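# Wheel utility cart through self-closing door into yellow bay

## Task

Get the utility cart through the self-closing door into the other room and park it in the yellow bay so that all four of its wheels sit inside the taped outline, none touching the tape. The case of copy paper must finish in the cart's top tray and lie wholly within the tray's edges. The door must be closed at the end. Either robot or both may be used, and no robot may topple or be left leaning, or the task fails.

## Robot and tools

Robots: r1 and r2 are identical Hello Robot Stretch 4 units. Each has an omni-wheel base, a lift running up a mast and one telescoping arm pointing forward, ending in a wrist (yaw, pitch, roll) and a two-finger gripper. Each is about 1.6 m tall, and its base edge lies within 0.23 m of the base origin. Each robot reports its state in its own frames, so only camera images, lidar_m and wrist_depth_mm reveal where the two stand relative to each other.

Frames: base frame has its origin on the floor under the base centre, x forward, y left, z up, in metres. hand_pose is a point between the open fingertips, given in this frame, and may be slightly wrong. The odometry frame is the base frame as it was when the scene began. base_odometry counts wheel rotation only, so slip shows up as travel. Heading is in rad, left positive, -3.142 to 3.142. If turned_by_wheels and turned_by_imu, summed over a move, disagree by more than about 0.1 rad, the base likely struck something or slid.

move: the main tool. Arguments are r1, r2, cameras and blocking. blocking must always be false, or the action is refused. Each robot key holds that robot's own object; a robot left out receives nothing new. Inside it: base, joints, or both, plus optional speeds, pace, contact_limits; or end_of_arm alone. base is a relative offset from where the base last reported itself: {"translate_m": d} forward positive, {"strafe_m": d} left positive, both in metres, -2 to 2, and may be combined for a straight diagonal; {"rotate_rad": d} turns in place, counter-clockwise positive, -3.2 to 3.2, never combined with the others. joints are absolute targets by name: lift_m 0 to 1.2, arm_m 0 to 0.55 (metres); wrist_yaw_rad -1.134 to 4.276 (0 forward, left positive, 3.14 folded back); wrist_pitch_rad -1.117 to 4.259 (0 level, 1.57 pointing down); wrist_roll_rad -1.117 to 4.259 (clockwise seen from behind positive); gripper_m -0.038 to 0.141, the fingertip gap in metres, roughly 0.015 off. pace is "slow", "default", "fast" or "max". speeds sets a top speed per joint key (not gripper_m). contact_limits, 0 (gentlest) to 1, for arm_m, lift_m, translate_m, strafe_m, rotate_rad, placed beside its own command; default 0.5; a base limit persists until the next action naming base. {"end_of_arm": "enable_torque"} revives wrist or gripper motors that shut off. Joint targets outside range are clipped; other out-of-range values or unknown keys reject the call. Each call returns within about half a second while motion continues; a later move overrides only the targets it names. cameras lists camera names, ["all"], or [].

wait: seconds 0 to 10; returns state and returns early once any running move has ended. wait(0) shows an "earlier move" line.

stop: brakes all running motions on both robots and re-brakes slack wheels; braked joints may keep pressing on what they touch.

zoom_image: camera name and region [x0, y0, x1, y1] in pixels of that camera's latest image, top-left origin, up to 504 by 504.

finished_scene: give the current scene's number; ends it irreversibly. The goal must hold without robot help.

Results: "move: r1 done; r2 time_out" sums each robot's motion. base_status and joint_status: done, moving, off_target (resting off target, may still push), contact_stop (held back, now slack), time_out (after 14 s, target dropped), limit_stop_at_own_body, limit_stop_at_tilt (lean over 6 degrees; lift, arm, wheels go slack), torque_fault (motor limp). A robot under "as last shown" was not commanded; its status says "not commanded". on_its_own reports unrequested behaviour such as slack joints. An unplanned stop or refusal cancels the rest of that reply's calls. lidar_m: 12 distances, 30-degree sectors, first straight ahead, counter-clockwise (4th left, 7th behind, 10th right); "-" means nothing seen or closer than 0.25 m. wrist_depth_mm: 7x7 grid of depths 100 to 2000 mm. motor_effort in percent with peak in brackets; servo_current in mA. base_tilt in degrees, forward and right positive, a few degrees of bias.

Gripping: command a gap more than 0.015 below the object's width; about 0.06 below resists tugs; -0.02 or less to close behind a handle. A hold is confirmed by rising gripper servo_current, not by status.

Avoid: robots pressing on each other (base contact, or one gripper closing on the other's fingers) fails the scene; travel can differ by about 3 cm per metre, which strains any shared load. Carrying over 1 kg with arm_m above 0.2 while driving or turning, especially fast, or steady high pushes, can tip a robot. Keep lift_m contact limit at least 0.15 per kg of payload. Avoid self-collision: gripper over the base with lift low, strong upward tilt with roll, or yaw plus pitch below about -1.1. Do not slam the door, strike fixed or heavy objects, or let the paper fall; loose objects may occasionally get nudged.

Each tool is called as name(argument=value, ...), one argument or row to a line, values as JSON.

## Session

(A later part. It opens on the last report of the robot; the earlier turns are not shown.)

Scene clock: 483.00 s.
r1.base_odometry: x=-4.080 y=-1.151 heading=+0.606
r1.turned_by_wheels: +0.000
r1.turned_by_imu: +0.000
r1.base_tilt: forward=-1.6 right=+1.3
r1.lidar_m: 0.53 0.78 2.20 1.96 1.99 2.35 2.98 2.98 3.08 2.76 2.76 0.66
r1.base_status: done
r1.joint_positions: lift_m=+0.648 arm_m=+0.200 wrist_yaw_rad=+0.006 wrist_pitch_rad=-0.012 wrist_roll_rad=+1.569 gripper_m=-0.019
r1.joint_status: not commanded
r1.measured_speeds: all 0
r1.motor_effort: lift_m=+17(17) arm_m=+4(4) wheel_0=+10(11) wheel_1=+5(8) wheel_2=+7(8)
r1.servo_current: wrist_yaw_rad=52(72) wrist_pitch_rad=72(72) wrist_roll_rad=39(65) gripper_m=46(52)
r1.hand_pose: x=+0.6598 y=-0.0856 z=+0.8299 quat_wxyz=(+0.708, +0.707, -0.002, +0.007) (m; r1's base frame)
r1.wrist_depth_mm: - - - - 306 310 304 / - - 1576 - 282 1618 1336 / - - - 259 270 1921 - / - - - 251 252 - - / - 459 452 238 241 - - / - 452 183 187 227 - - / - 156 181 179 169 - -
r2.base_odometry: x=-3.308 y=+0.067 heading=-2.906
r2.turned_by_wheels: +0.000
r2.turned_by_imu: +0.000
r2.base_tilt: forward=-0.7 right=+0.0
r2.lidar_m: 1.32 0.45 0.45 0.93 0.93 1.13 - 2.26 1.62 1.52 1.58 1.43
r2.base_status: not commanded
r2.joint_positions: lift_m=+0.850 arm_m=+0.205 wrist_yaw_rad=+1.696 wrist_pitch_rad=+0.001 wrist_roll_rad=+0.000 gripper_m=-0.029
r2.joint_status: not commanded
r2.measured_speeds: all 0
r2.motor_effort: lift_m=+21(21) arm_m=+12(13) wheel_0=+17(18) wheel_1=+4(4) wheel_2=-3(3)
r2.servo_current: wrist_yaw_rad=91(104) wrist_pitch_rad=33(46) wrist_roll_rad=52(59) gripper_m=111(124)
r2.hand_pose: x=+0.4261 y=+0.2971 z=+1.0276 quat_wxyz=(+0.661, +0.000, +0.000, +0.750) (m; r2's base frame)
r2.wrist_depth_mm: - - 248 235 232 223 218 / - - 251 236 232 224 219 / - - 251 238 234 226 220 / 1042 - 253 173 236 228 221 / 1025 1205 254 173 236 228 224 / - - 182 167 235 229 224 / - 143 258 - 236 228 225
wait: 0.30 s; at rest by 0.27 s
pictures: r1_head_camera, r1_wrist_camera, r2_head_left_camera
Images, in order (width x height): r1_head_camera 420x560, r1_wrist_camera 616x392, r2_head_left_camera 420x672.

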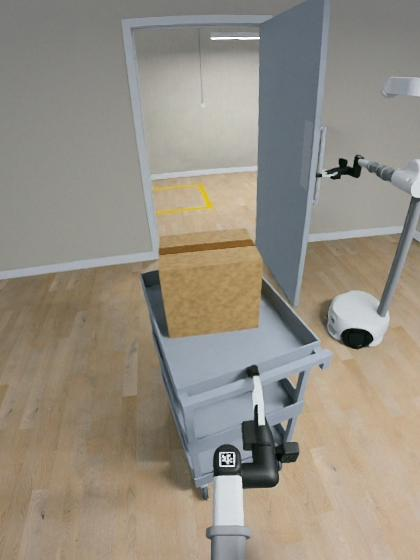

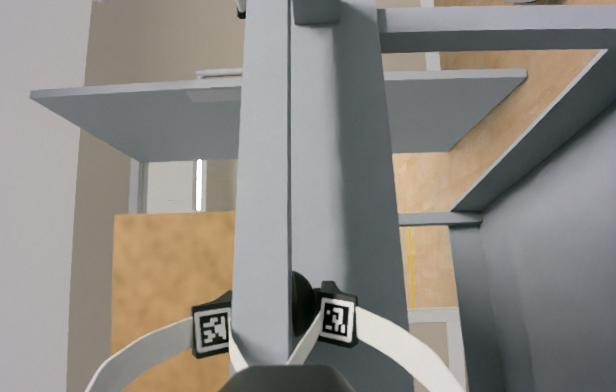

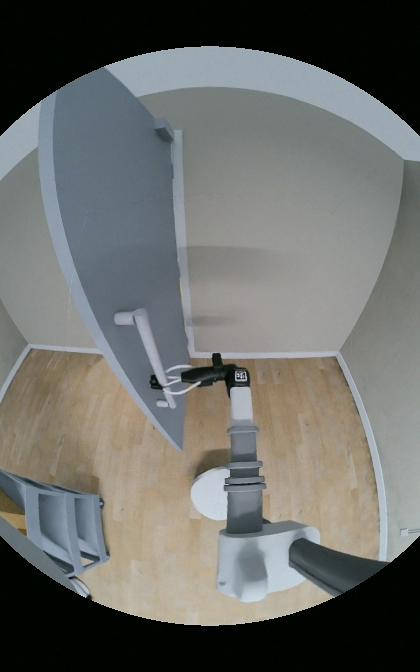

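move(
  blocking=false,
  r1={"base":{"translate_m":0.1,"strafe_m":0.28},"pace":"slow"},
)

wait(
  seconds=6,
)

move(
  blocking=false,
  r1={"base":{"rotate_rad":-0.15},"pace":"slow"},
)

wait(
  seconds=2,
)

wait(
  seconds=0.3,
  cameras=["r1_head_camera","r1_wrist_camera"],
)

Scene clock: 507.33 s.
move: r1 moving
r1.base_odometry: x=-4.083 y=-1.139 heading=+0.606
r1.turned_by_wheels: +0.000
r1.turned_by_imu: +0.000
r1.base_tilt: forward=-1.7 right=+1.3
r1.lidar_m: 0.53 0.88 2.20 1.95 1.96 2.34 2.99 3.01 3.08 2.76 2.77 0.65
r1.base_status: translate_m moving; strafe_m moving
r1.joint_positions: lift_m=+0.648 arm_m=+0.200 wrist_yaw_rad=+0.003 wrist_pitch_rad=-0.012 wrist_roll_rad=+1.569 gripper_m=-0.019
r1.joint_status: not commanded
r1.measured_speeds: translate_m=+0.017 strafe_m=+0.047 rotate_rad=+0.000 lift_m=+0.000 arm_m=+0.000 wrist_yaw_rad=-0.002 wrist_pitch_rad=+0.000 wrist_roll_rad=+0.000
r1.motor_effort: lift_m=+17(17) arm_m=+4(4) wheel_0=-3(9) wheel_1=+9(9) wheel_2=-3(6)
r1.servo_current: wrist_yaw_rad=39(72) wrist_pitch_rad=65(72) wrist_roll_rad=33(52) gripper_m=52(59)
r1.hand_pose: x=+0.6595 y=-0.0867 z=+0.8299 quat_wxyz=(+0.708, +0.707, -0.003, +0.005) (m; r1's base frame)
r1.wrist_depth_mm: - - - - 309 310 309 / - - - - 286 1756 1255 / - - - 262 268 1983 - / - - - 252 255 - - / - 459 455 237 239 - - / - 449 182 187 226 - - / - 151 436 178 161 - -
r2: as last shown
r2.base_tilt: forward=-0.7 right=+0.1
r2.lidar_m: 1.36 0.46 0.47 0.93 0.92 1.12 - 2.27 1.61 1.54 1.58 1.43
r2.servo_current: wrist_yaw_rad=98(104) wrist_pitch_rad=33(46) wrist_roll_rad=46(59) gripper_m=111(117)
r2.wrist_depth_mm: - - 249 236 232 223 218 / - - 250 236 232 224 219 / - - 251 237 235 226 220 / 1025 - 254 174 235 228 221 / 1042 1182 254 173 236 227 224 / - - 181 167 235 229 224 / - 144 258 - 236 228 224
pictures: none

Scene clock: 511.07 s.
earlier move: r1 done
r1.base_odometry: x=-4.157 y=-0.864 heading=+0.605
r1.turned_by_wheels: -0.001
r1.turned_by_imu: -0.002
r1.base_tilt: forward=-1.6 right=+1.3
r1.lidar_m: 0.57 2.67 1.92 1.70 1.72 2.05 3.12 3.16 3.37 3.00 3.02 0.62
r1.base_status: done
r1.joint_positions: lift_m=+0.648 arm_m=+0.200 wrist_yaw_rad=-0.008 wrist_pitch_rad=-0.012 wrist_roll_rad=+1.569 gripper_m=-0.019
r1.joint_status: not commanded
r1.measured_speeds: all 0
r1.motor_effort: lift_m=+17(17) arm_m=-3(4) wheel_0=-8(16) wheel_1=-1(9) wheel_2=-3(12)
r1.servo_current: wrist_yaw_rad=65(78) wrist_pitch_rad=65(78) wrist_roll_rad=39(65) gripper_m=52(59)
r1.hand_pose: x=+0.6585 y=-0.0898 z=+0.8299 quat_wxyz=(+0.708, +0.707, -0.007, +0.001) (m; r1's base frame)
r1.wrist_depth_mm: - - - 249 248 1661 1336 / - - - 244 243 1708 - / - - - 240 239 - - / - 455 449 237 236 - - / - 459 455 233 233 - - / - 469 181 186 229 - - / - 149 469 170 160 - -
r2.base_odometry: x=-3.308 y=+0.067 heading=-2.906
r2.turned_by_wheels: +0.000
r2.turned_by_imu: +0.001
r2.base_tilt: forward=-0.7 right=+0.0
r2.lidar_m: 1.35 0.43 0.45 0.95 0.99 1.82 - 2.23 1.61 1.51 1.60 1.43
r2.base_status: not commanded
r2.joint_positions: lift_m=+0.850 arm_m=+0.205 wrist_yaw_rad=+1.696 wrist_pitch_rad=+0.001 wrist_roll_rad=+0.000 gripper_m=-0.029
r2.joint_status: not commanded
r2.measured_speeds: all 0
r2.motor_effort: lift_m=+21(21) arm_m=+12(13) wheel_0=+17(18) wheel_1=+4(4) wheel_2=-3(4)
r2.servo_current: wrist_yaw_rad=91(104) wrist_pitch_rad=39(46) wrist_roll_rad=39(59) gripper_m=111(124)
r2.hand_pose: x=+0.4261 y=+0.2971 z=+1.0276 quat_wxyz=(+0.661, +0.000, +0.000, +0.750) (m; r2's base frame)
r2.wrist_depth_mm: - - 249 236 230 224 217 / - - 251 236 233 225 220 / - - 251 237 234 226 220 / - 1205 254 173 235 228 221 / 1430 1118 252 173 237 228 223 / - 1025 182 167 234 229 224 / - 144 259 - 236 228 224
wait: 3.73 of 6 s (r1 has come to rest)
pictures: none

Scene clock: 511.57 s.
move: r1 moving
r1.base_odometry: x=-4.157 y=-0.864 heading=+0.495
r1.turned_by_wheels: -0.110
r1.turned_by_imu: -0.110
r1.base_tilt: forward=-1.6 right=+1.2
r1.lidar_m: 0.54 2.66 2.01 1.71 1.70 1.93 3.11 3.14 3.57 3.02 2.98 0.62
r1.base_status: rotate_rad moving
r1.joint_positions: lift_m=+0.648 arm_m=+0.200 wrist_yaw_rad=+0.010 wrist_pitch_rad=-0.012 wrist_roll_rad=+1.569 gripper_m=-0.019
r1.joint_status: not commanded
r1.measured_speeds: translate_m=+0.001 strafe_m=-0.003 rotate_rad=-0.289 lift_m=+0.000 arm_m=+0.000 wrist_yaw_rad=+0.000 wrist_pitch_rad=+0.000 wrist_roll_rad=+0.000
r1.motor_effort: lift_m=+17(17) arm_m=+3(4) wheel_0=+14(16) wheel_1=+8(8) wheel_2=+13(13)
r1.servo_current: wrist_yaw_rad=72(78) wrist_pitch_rad=65(72) wrist_roll_rad=39(59) gripper_m=52(59)
r1.hand_pose: x=+0.6601 y=-0.0846 z=+0.8299 quat_wxyz=(+0.708, +0.707, -0.001, +0.008) (m; r1's base frame)
r1.wrist_depth_mm: - - - 258 258 1618 1255 / - - - 252 252 1661 1281 / - - - 246 247 1921 - / - 452 449 240 241 - - / - 459 452 236 236 - - / - 462 188 189 231 - - / - 162 183 155 150 - -
r2: as last shown
r2.turned_by_imu: +0.000
r2.base_tilt: forward=-0.7 right=+0.1
r2.lidar_m: 1.35 0.46 0.47 0.93 0.97 1.79 - 2.23 1.61 1.54 1.60 1.41
r2.motor_effort: lift_m=+21(21) arm_m=+12(13) wheel_0=+18(18) wheel_1=+4(4) wheel_2=-3(3)
r2.servo_current: wrist_yaw_rad=85(104) wrist_pitch_rad=46(46) wrist_roll_rad=39(59) gripper_m=111(117)
r2.wrist_depth_mm: - - 249 236 231 224 217 / - - 250 236 232 224 220 / - - 251 238 234 225 220 / - 1205 253 174 236 227 221 / 1255 1118 254 172 236 228 222 / - 991 182 167 235 229 223 / - 144 259 - 236 229 224
pictures: none

Scene clock: 512.13 s.
earlier move: r1 done
r1.base_odometry: x=-4.157 y=-0.864 heading=+0.456
r1.turned_by_wheels: -0.039
r1.turned_by_imu: -0.039
r1.base_tilt: forward=-1.6 right=+1.3
r1.lidar_m: 0.54 2.66 2.08 1.73 1.72 1.91 3.13 3.12 3.48 3.02 3.00 0.67
r1.base_status: done
r1.joint_positions: lift_m=+0.648 arm_m=+0.200 wrist_yaw_rad=+0.001 wrist_pitch_rad=-0.012 wrist_roll_rad=+1.569 gripper_m=-0.019
r1.joint_status: not commanded
r1.measured_speeds: all 0
r1.motor_effort: lift_m=+17(17) arm_m=+4(4) wheel_0=+6(16) wheel_1=+3(8) wheel_2=+0(13)
r1.servo_current: wrist_yaw_rad=46(78) wrist_pitch_rad=72(72) wrist_roll_rad=46(65) gripper_m=52(59)
r1.hand_pose: x=+0.6593 y=-0.0871 z=+0.8299 quat_wxyz=(+0.708, +0.707, -0.004, +0.005) (m; r1's base frame)
r1.wrist_depth_mm: - - - - 298 303 297 / - - - - 281 1808 1366 / - - 1618 258 260 1618 - / - - - 250 253 - - / - 455 445 238 240 - - / - 452 182 190 227 - - / - 151 433 180 161 - -
r2.base_odometry: x=-3.308 y=+0.067 heading=-2.906
r2.turned_by_wheels: +0.000
r2.turned_by_imu: +0.000
r2.base_tilt: forward=-0.7 right=+0.1
r2.lidar_m: 1.34 0.46 0.45 0.92 0.95 1.78 - 2.29 1.60 1.54 1.59 1.42
r2.base_status: not commanded
r2.joint_positions: lift_m=+0.850 arm_m=+0.205 wrist_yaw_rad=+1.696 wrist_pitch_rad=+0.001 wrist_roll_rad=+0.000 gripper_m=-0.029
r2.joint_status: not commanded
r2.measured_speeds: all 0
r2.motor_effort: lift_m=+21(21) arm_m=+13(13) wheel_0=+17(18) wheel_1=+4(4) wheel_2=-3(4)
r2.servo_current: wrist_yaw_rad=91(104) wrist_pitch_rad=46(46) wrist_roll_rad=52(59) gripper_m=117(117)
r2.hand_pose: x=+0.4261 y=+0.2971 z=+1.0276 quat_wxyz=(+0.661, +0.000, +0.000, +0.750) (m; r2's base frame)
r2.wrist_depth_mm: - - 249 235 232 224 216 / - - 250 236 233 224 219 / - - 252 238 234 226 221 / - 1229 253 174 235 228 221 / 1138 1118 253 173 236 228 222 / - 946 182 167 234 229 224 / 1308 136 259 - 236 229 225
wait: 0.57 of 2 s (r1 has come to rest)
pictures: none

Scene clock: 512.43 s.
r1.base_odometry: x=-4.157 y=-0.864 heading=+0.456
r1.turned_by_wheels: +0.000
r1.turned_by_imu: +0.000
r1.base_tilt: forward=-1.6 right=+1.3
r1.lidar_m: 0.53 2.65 2.08 1.72 1.71 1.90 3.13 3.14 3.49 3.04 3.00 0.65
r1.base_status: done
r1.joint_positions: lift_m=+0.648 arm_m=+0.200 wrist_yaw_rad=+0.001 wrist_pitch_rad=-0.012 wrist_roll_rad=+1.569 gripper_m=-0.019
r1.joint_status: not commanded
r1.measured_speeds: all 0
r1.motor_effort: lift_m=+17(17) arm_m=+4(4) wheel_0=+6(16) wheel_1=+4(8) wheel_2=-1(13)
r1.servo_current: wrist_yaw_rad=39(78) wrist_pitch_rad=65(72) wrist_roll_rad=52(65) gripper_m=52(59)
r1.hand_pose: x=+0.6593 y=-0.0871 z=+0.8299 quat_wxyz=(+0.708, +0.707, -0.004, +0.005) (m; r1's base frame)
r1.wrist_depth_mm: - - - - 301 303 297 / - - - - 279 1808 1366 / - - 1618 258 263 1661 - / - - - 251 252 - - / - 459 452 238 238 - - / - 449 182 190 227 - - / - 151 433 180 160 - -
r2.base_odometry: x=-3.308 y=+0.067 heading=-2.906
r2.turned_by_wheels: +0.000
r2.turned_by_imu: +0.000
r2.base_tilt: forward=-0.7 right=+0.1
r2.lidar_m: 1.34 0.45 0.48 0.94 0.95 1.82 - 2.26 1.63 1.51 1.59 1.43
r2.base_status: not commanded
r2.joint_positions: lift_m=+0.850 arm_m=+0.205 wrist_yaw_rad=+1.696 wrist_pitch_rad=+0.001 wrist_roll_rad=+0.000 gripper_m=-0.029
r2.joint_status: not commanded
r2.measured_speeds: all 0
r2.motor_effort: lift_m=+21(21) arm_m=+12(13) wheel_0=+17(18) wheel_1=+4(4) wheel_2=-3(4)
r2.servo_current: wrist_yaw_rad=91(104) wrist_pitch_rad=39(46) wrist_roll_rad=52(59) gripper_m=111(117)
r2.hand_pose: x=+0.4261 y=+0.2971 z=+1.0276 quat_wxyz=(+0.661, +0.000, +0.000, +0.750) (m; r2's base frame)
r2.wrist_depth_mm: - - 248 235 232 224 218 / - - 249 237 232 224 219 / - - 251 238 234 226 221 / - 1229 254 174 236 228 222 / 1138 1138 255 173 236 229 224 / - 960 182 167 233 229 223 / 1308 136 257 - 236 228 226
wait: 0.30 s; at rest by 0.27 s
pictures: r1_head_camera, r1_wrist_camera
Images, in order (width x height): r1_head_camera 420x560, r1_wrist_camera 616x392.

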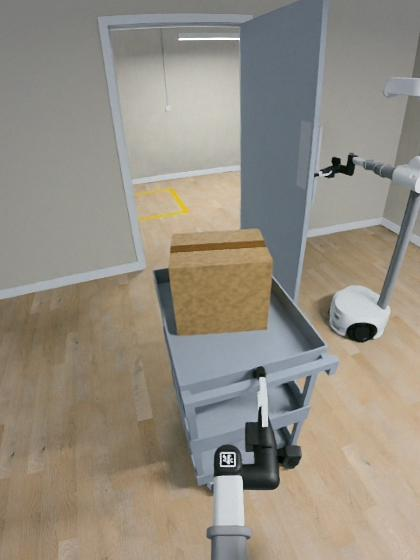

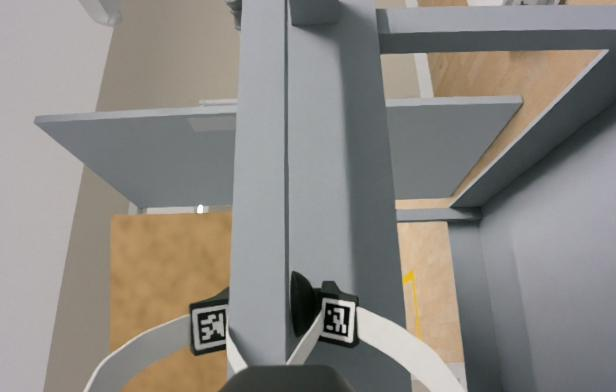

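wait(
  seconds=0,
  cameras=["r1_head_camera","r2_head_camera"],
)

Scene clock: 534.63 s.
r1.base_odometry: x=-4.157 y=-0.864 heading=+0.456
r1.turned_by_wheels: +0.000
r1.turned_by_imu: +0.000
r1.base_tilt: forward=-1.6 right=+1.3
r1.lidar_m: 0.54 2.67 2.08 1.71 1.72 1.92 3.14 3.11 3.49 3.04 2.98 0.65
r1.base_status: done
r1.joint_positions: lift_m=+0.648 arm_m=+0.200 wrist_yaw_rad=+0.001 wrist_pitch_rad=-0.012 wrist_roll_rad=+1.569 gripper_m=-0.019
r1.joint_status: not commanded
r1.measured_speeds: all 0
r1.motor_effort: lift_m=+17(17) arm_m=+4(4) wheel_0=+6(16) wheel_1=+4(8) wheel_2=-1(13)
r1.servo_current: wrist_yaw_rad=52(78) wrist_pitch_rad=72(72) wrist_roll_rad=46(65) gripper_m=52(59)
r1.hand_pose: x=+0.6593 y=-0.0871 z=+0.8299 quat_wxyz=(+0.708, +0.707, -0.004, +0.005) (m; r1's base frame)
r1.wrist_depth_mm: - - - - 300 303 297 / - - - - 281 1808 1336 / - - 1618 258 262 1618 - / - - - 250 252 - - / - 455 449 239 240 - - / - 445 182 191 227 - - / - 151 433 179 161 - -
r2.base_odometry: x=-3.308 y=+0.067 heading=-2.906
r2.turned_by_wheels: +0.000
r2.turned_by_imu: +0.000
r2.base_tilt: forward=-0.7 right=+0.0
r2.lidar_m: 1.34 0.46 0.47 0.93 0.92 1.79 - 2.26 1.60 1.52 1.59 1.42
r2.base_status: not commanded
r2.joint_positions: lift_m=+0.850 arm_m=+0.205 wrist_yaw_rad=+1.696 wrist_pitch_rad=+0.001 wrist_roll_rad=+0.000 gripper_m=-0.029
r2.joint_status: not commanded
r2.measured_speeds: all 0
r2.motor_effort: lift_m=+21(21) arm_m=+13(13) wheel_0=+17(18) wheel_1=+4(4) wheel_2=-3(4)
r2.servo_current: wrist_yaw_rad=98(104) wrist_pitch_rad=39(46) wrist_roll_rad=46(59) gripper_m=111(117)
r2.hand_pose: x=+0.4261 y=+0.2971 z=+1.0276 quat_wxyz=(+0.661, +0.000, +0.000, +0.750) (m; r2's base frame)
r2.wrist_depth_mm: - - 249 236 231 224 217 / - - 250 236 232 224 219 / - - 251 238 234 226 220 / - 1255 252 174 235 227 222 / 1138 1138 254 173 236 228 224 / - 960 182 167 234 229 224 / 1255 136 257 - 236 228 224
pictures: r1_head_camera, r2_head_camera
Images, in order (width x height): r1_head_camera 420x560, r2_head_camera 420x560.

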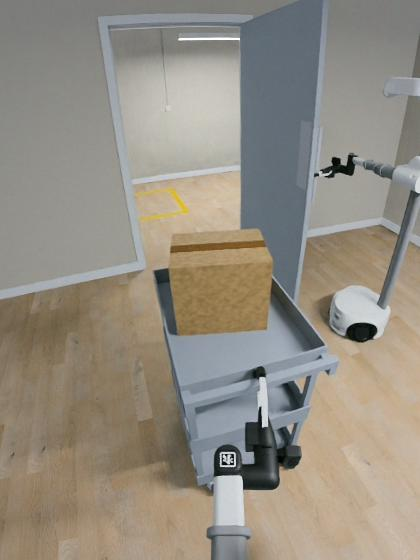

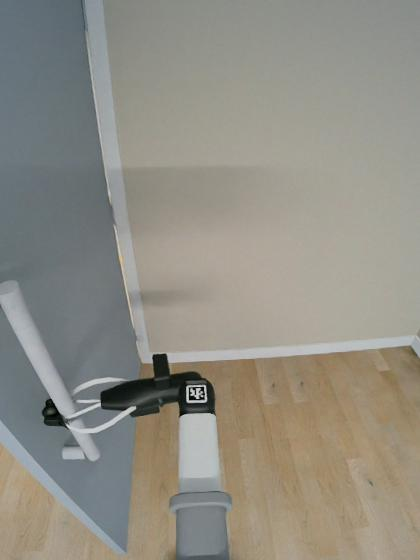

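move(
  blocking=false,
  r1={"base":{"translate_m":0.25,"strafe_m":0.22},"pace":"slow"},
)

wait(
  seconds=6,
)

move(
  blocking=false,
  r1={"base":{"rotate_rad":-0.15},"pace":"slow"},
)

wait(
  seconds=3,
  cameras=["r1_head_camera"],
)

Scene clock: 557.93 s.
move: r1 moving
r1.base_odometry: x=-4.152 y=-0.852 heading=+0.456
r1.turned_by_wheels: +0.000
r1.turned_by_imu: -0.001
r1.base_tilt: forward=-1.6 right=+1.3
r1.lidar_m: 0.53 2.64 2.10 1.73 1.71 1.91 3.15 3.14 3.52 3.03 3.01 0.64
r1.base_status: translate_m moving; strafe_m moving
r1.joint_positions: lift_m=+0.648 arm_m=+0.200 wrist_yaw_rad=-0.001 wrist_pitch_rad=-0.012 wrist_roll_rad=+1.569 gripper_m=-0.019
r1.joint_status: not commanded
r1.measured_speeds: translate_m=+0.039 strafe_m=+0.034 rotate_rad=-0.001 lift_m=+0.000 arm_m=+0.000 wrist_yaw_rad=+0.000 wrist_pitch_rad=+0.000 wrist_roll_rad=+0.000
r1.motor_effort: lift_m=+17(17) arm_m=+4(4) wheel_0=-2(6) wheel_1=+8(9) wheel_2=-10(10)
r1.servo_current: wrist_yaw_rad=39(65) wrist_pitch_rad=72(72) wrist_roll_rad=59(59) gripper_m=52(52)
r1.hand_pose: x=+0.6592 y=-0.0877 z=+0.8299 quat_wxyz=(+0.708, +0.707, -0.005, +0.004) (m; r1's base frame)
r1.wrist_depth_mm: - - - - 301 303 301 / - - - - 282 1863 1336 / - - - 258 263 1618 - / - - - 250 252 - - / - 455 449 237 240 - - / - 445 182 191 226 - - / - 158 433 183 170 - -
r2: as last shown
r2.base_tilt: forward=-0.7 right=+0.1
r2.lidar_m: 1.34 0.44 0.48 0.92 0.96 1.78 - 2.29 1.61 1.52 1.59 1.44
r2.motor_effort: lift_m=+21(21) arm_m=+13(13) wheel_0=+18(18) wheel_1=+4(4) wheel_2=-3(3)
r2.servo_current: wrist_yaw_rad=98(98) wrist_pitch_rad=46(46) wrist_roll_rad=46(59) gripper_m=111(117)
r2.wrist_depth_mm: - - 247 236 231 224 217 / - - 250 236 233 224 220 / - - 250 236 234 226 220 / - 1229 252 174 235 228 220 / 1281 1138 254 172 236 229 223 / - 991 182 167 235 229 224 / 1255 136 258 - 236 229 224
pictures: none

Scene clock: 562.00 s.
earlier move: r1 done
r1.base_odometry: x=-4.030 y=-0.556 heading=+0.456
r1.turned_by_wheels: +0.000
r1.turned_by_imu: +0.002
r1.base_tilt: forward=-1.6 right=+1.3
r1.lidar_m: 0.51 2.35 1.93 1.60 1.59 1.79 2.95 3.44 3.80 3.16 3.12 0.64
r1.base_status: done
r1.joint_positions: lift_m=+0.648 arm_m=+0.200 wrist_yaw_rad=-0.001 wrist_pitch_rad=-0.012 wrist_roll_rad=+1.569 gripper_m=-0.019
r1.joint_status: not commanded
r1.measured_speeds: all 0
r1.motor_effort: lift_m=+17(17) arm_m=+4(4) wheel_0=-1(6) wheel_1=+3(9) wheel_2=-5(11)
r1.servo_current: wrist_yaw_rad=52(72) wrist_pitch_rad=59(78) wrist_roll_rad=39(72) gripper_m=46(59)
r1.hand_pose: x=+0.6592 y=-0.0877 z=+0.8299 quat_wxyz=(+0.708, +0.707, -0.005, +0.004) (m; r1's base frame)
r1.wrist_depth_mm: - - - - 297 297 304 / - - - - 272 1464 1281 / - - - 259 264 1756 - / - - - 249 249 - - / - 455 449 236 238 - - / - 445 182 187 226 - - / - 151 436 180 170 - -
r2.base_odometry: x=-3.308 y=+0.067 heading=-2.906
r2.turned_by_wheels: +0.000
r2.turned_by_imu: +0.001
r2.base_tilt: forward=-0.7 right=+0.1
r2.lidar_m: 1.35 0.46 0.47 1.03 1.08 4.48 - 2.25 1.62 1.53 1.57 1.43
r2.base_status: not commanded
r2.joint_positions: lift_m=+0.850 arm_m=+0.205 wrist_yaw_rad=+1.696 wrist_pitch_rad=+0.001 wrist_roll_rad=+0.000 gripper_m=-0.029
r2.joint_status: not commanded
r2.measured_speeds: all 0
r2.motor_effort: lift_m=+21(21) arm_m=+12(13) wheel_0=+17(18) wheel_1=+4(5) wheel_2=-4(4)
r2.servo_current: wrist_yaw_rad=85(104) wrist_pitch_rad=46(46) wrist_roll_rad=46(59) gripper_m=111(130)
r2.hand_pose: x=+0.4261 y=+0.2971 z=+1.0276 quat_wxyz=(+0.661, +0.000, +0.000, +0.750) (m; r2's base frame)
r2.wrist_depth_mm: - - 250 236 231 224 217 / - - 251 237 232 224 219 / - - 252 238 234 226 220 / - - 253 174 236 229 222 / - 1499 253 172 236 228 222 / - - 182 167 235 230 224 / 1863 144 257 - 236 228 225
wait: 4.07 of 6 s (r1 has come to rest)
pictures: none

Scene clock: 562.50 s.
move: r1 moving
r1.base_odometry: x=-4.030 y=-0.556 heading=+0.346
r1.turned_by_wheels: -0.110
r1.turned_by_imu: -0.109
r1.base_tilt: forward=-1.6 right=+1.2
r1.lidar_m: 0.52 0.57 2.10 1.61 1.59 1.70 2.52 3.43 3.70 3.21 3.12 0.70
r1.base_status: rotate_rad moving
r1.joint_positions: lift_m=+0.648 arm_m=+0.200 wrist_yaw_rad=+0.015 wrist_pitch_rad=-0.012 wrist_roll_rad=+1.569 gripper_m=-0.019
r1.joint_status: not commanded
r1.measured_speeds: translate_m=+0.001 strafe_m=+0.000 rotate_rad=-0.283 lift_m=+0.000 arm_m=+0.000 wrist_yaw_rad=+0.019 wrist_pitch_rad=+0.000 wrist_roll_rad=+0.000
r1.motor_effort: lift_m=+17(17) arm_m=+0(4) wheel_0=+15(17) wheel_1=+10(10) wheel_2=+17(17)
r1.servo_current: wrist_yaw_rad=91(91) wrist_pitch_rad=65(78) wrist_roll_rad=46(59) gripper_m=52(52)
r1.hand_pose: x=+0.6605 y=-0.0832 z=+0.8299 quat_wxyz=(+0.708, +0.707, +0.001, +0.009) (m; r1's base frame)
r1.wrist_depth_mm: - - - - 309 1499 1160 / - - - - 296 312 1255 / - - - - 274 1618 1366 / - - - 259 260 - - / - 455 455 246 247 - - / - 449 189 187 233 - - / - 155 181 173 160 - -
r2: as last shown
r2.turned_by_imu: +0.000
r2.base_tilt: forward=-0.7 right=+0.0
r2.lidar_m: 1.33 0.46 0.48 1.03 1.09 4.46 - 2.27 1.62 1.53 1.59 1.42
r2.motor_effort: lift_m=+21(21) arm_m=+12(13) wheel_0=+17(18) wheel_1=+4(4) wheel_2=-3(3)
r2.servo_current: wrist_yaw_rad=104(104) wrist_pitch_rad=46(46) wrist_roll_rad=46(59) gripper_m=111(117)
r2.wrist_depth_mm: - - 249 236 232 224 217 / - - 250 236 233 224 219 / - - 251 237 235 225 220 / - - 253 173 235 228 222 / - 1499 253 173 236 228 224 / - - 182 167 235 229 224 / 1863 144 257 - 237 228 224
pictures: none

Scene clock: 563.17 s.
earlier move: r1 done
r1.base_odometry: x=-4.030 y=-0.556 heading=+0.306
r1.turned_by_wheels: -0.040
r1.turned_by_imu: -0.040
r1.base_tilt: forward=-1.6 right=+1.2
r1.lidar_m: 0.50 0.61 2.18 1.63 1.58 1.67 2.39 3.43 3.59 3.24 3.13 0.66
r1.base_status: done
r1.joint_positions: lift_m=+0.648 arm_m=+0.200 wrist_yaw_rad=+0.003 wrist_pitch_rad=-0.012 wrist_roll_rad=+1.569 gripper_m=-0.019
r1.joint_status: not commanded
r1.measured_speeds: all 0
r1.motor_effort: lift_m=+17(17) arm_m=+4(4) wheel_0=+4(19) wheel_1=+2(10) wheel_2=+0(18)
r1.servo_current: wrist_yaw_rad=59(91) wrist_pitch_rad=59(78) wrist_roll_rad=59(59) gripper_m=52(59)
r1.hand_pose: x=+0.6595 y=-0.0867 z=+0.8299 quat_wxyz=(+0.708, +0.707, -0.003, +0.005) (m; r1's base frame)
r1.wrist_depth_mm: - - - 265 - 1808 1281 / - - - - 324 322 322 / - - - - 285 1576 1336 / - - - 255 266 1921 - / - - - 245 247 - - / - 445 181 187 228 - - / - 150 418 165 160 - -
r2.base_odometry: x=-3.308 y=+0.067 heading=-2.906
r2.turned_by_wheels: +0.000
r2.turned_by_imu: +0.000
r2.base_tilt: forward=-0.7 right=+0.1
r2.lidar_m: 1.33 0.42 0.46 1.00 1.03 4.48 - 2.26 1.63 1.52 1.58 1.43
r2.base_status: not commanded
r2.joint_positions: lift_m=+0.850 arm_m=+0.205 wrist_yaw_rad=+1.696 wrist_pitch_rad=+0.001 wrist_roll_rad=+0.000 gripper_m=-0.029
r2.joint_status: not commanded
r2.measured_speeds: all 0
r2.motor_effort: lift_m=+21(21) arm_m=+13(13) wheel_0=+18(18) wheel_1=+4(4) wheel_2=-3(4)
r2.servo_current: wrist_yaw_rad=91(104) wrist_pitch_rad=39(52) wrist_roll_rad=52(59) gripper_m=104(117)
r2.hand_pose: x=+0.4261 y=+0.2971 z=+1.0276 quat_wxyz=(+0.661, +0.000, +0.000, +0.750) (m; r2's base frame)
r2.wrist_depth_mm: - - 249 236 231 224 218 / - - 251 237 233 224 219 / - - 253 238 235 226 220 / - - 254 174 236 228 221 / - 1160 254 172 236 228 224 / - - 182 167 234 230 223 / 1863 136 257 - 236 228 225
wait: 0.67 of 3 s (r1 has come to rest)
pictures: r1_head_camera
Images, in order (width x height): r1_head_camera 420x560.

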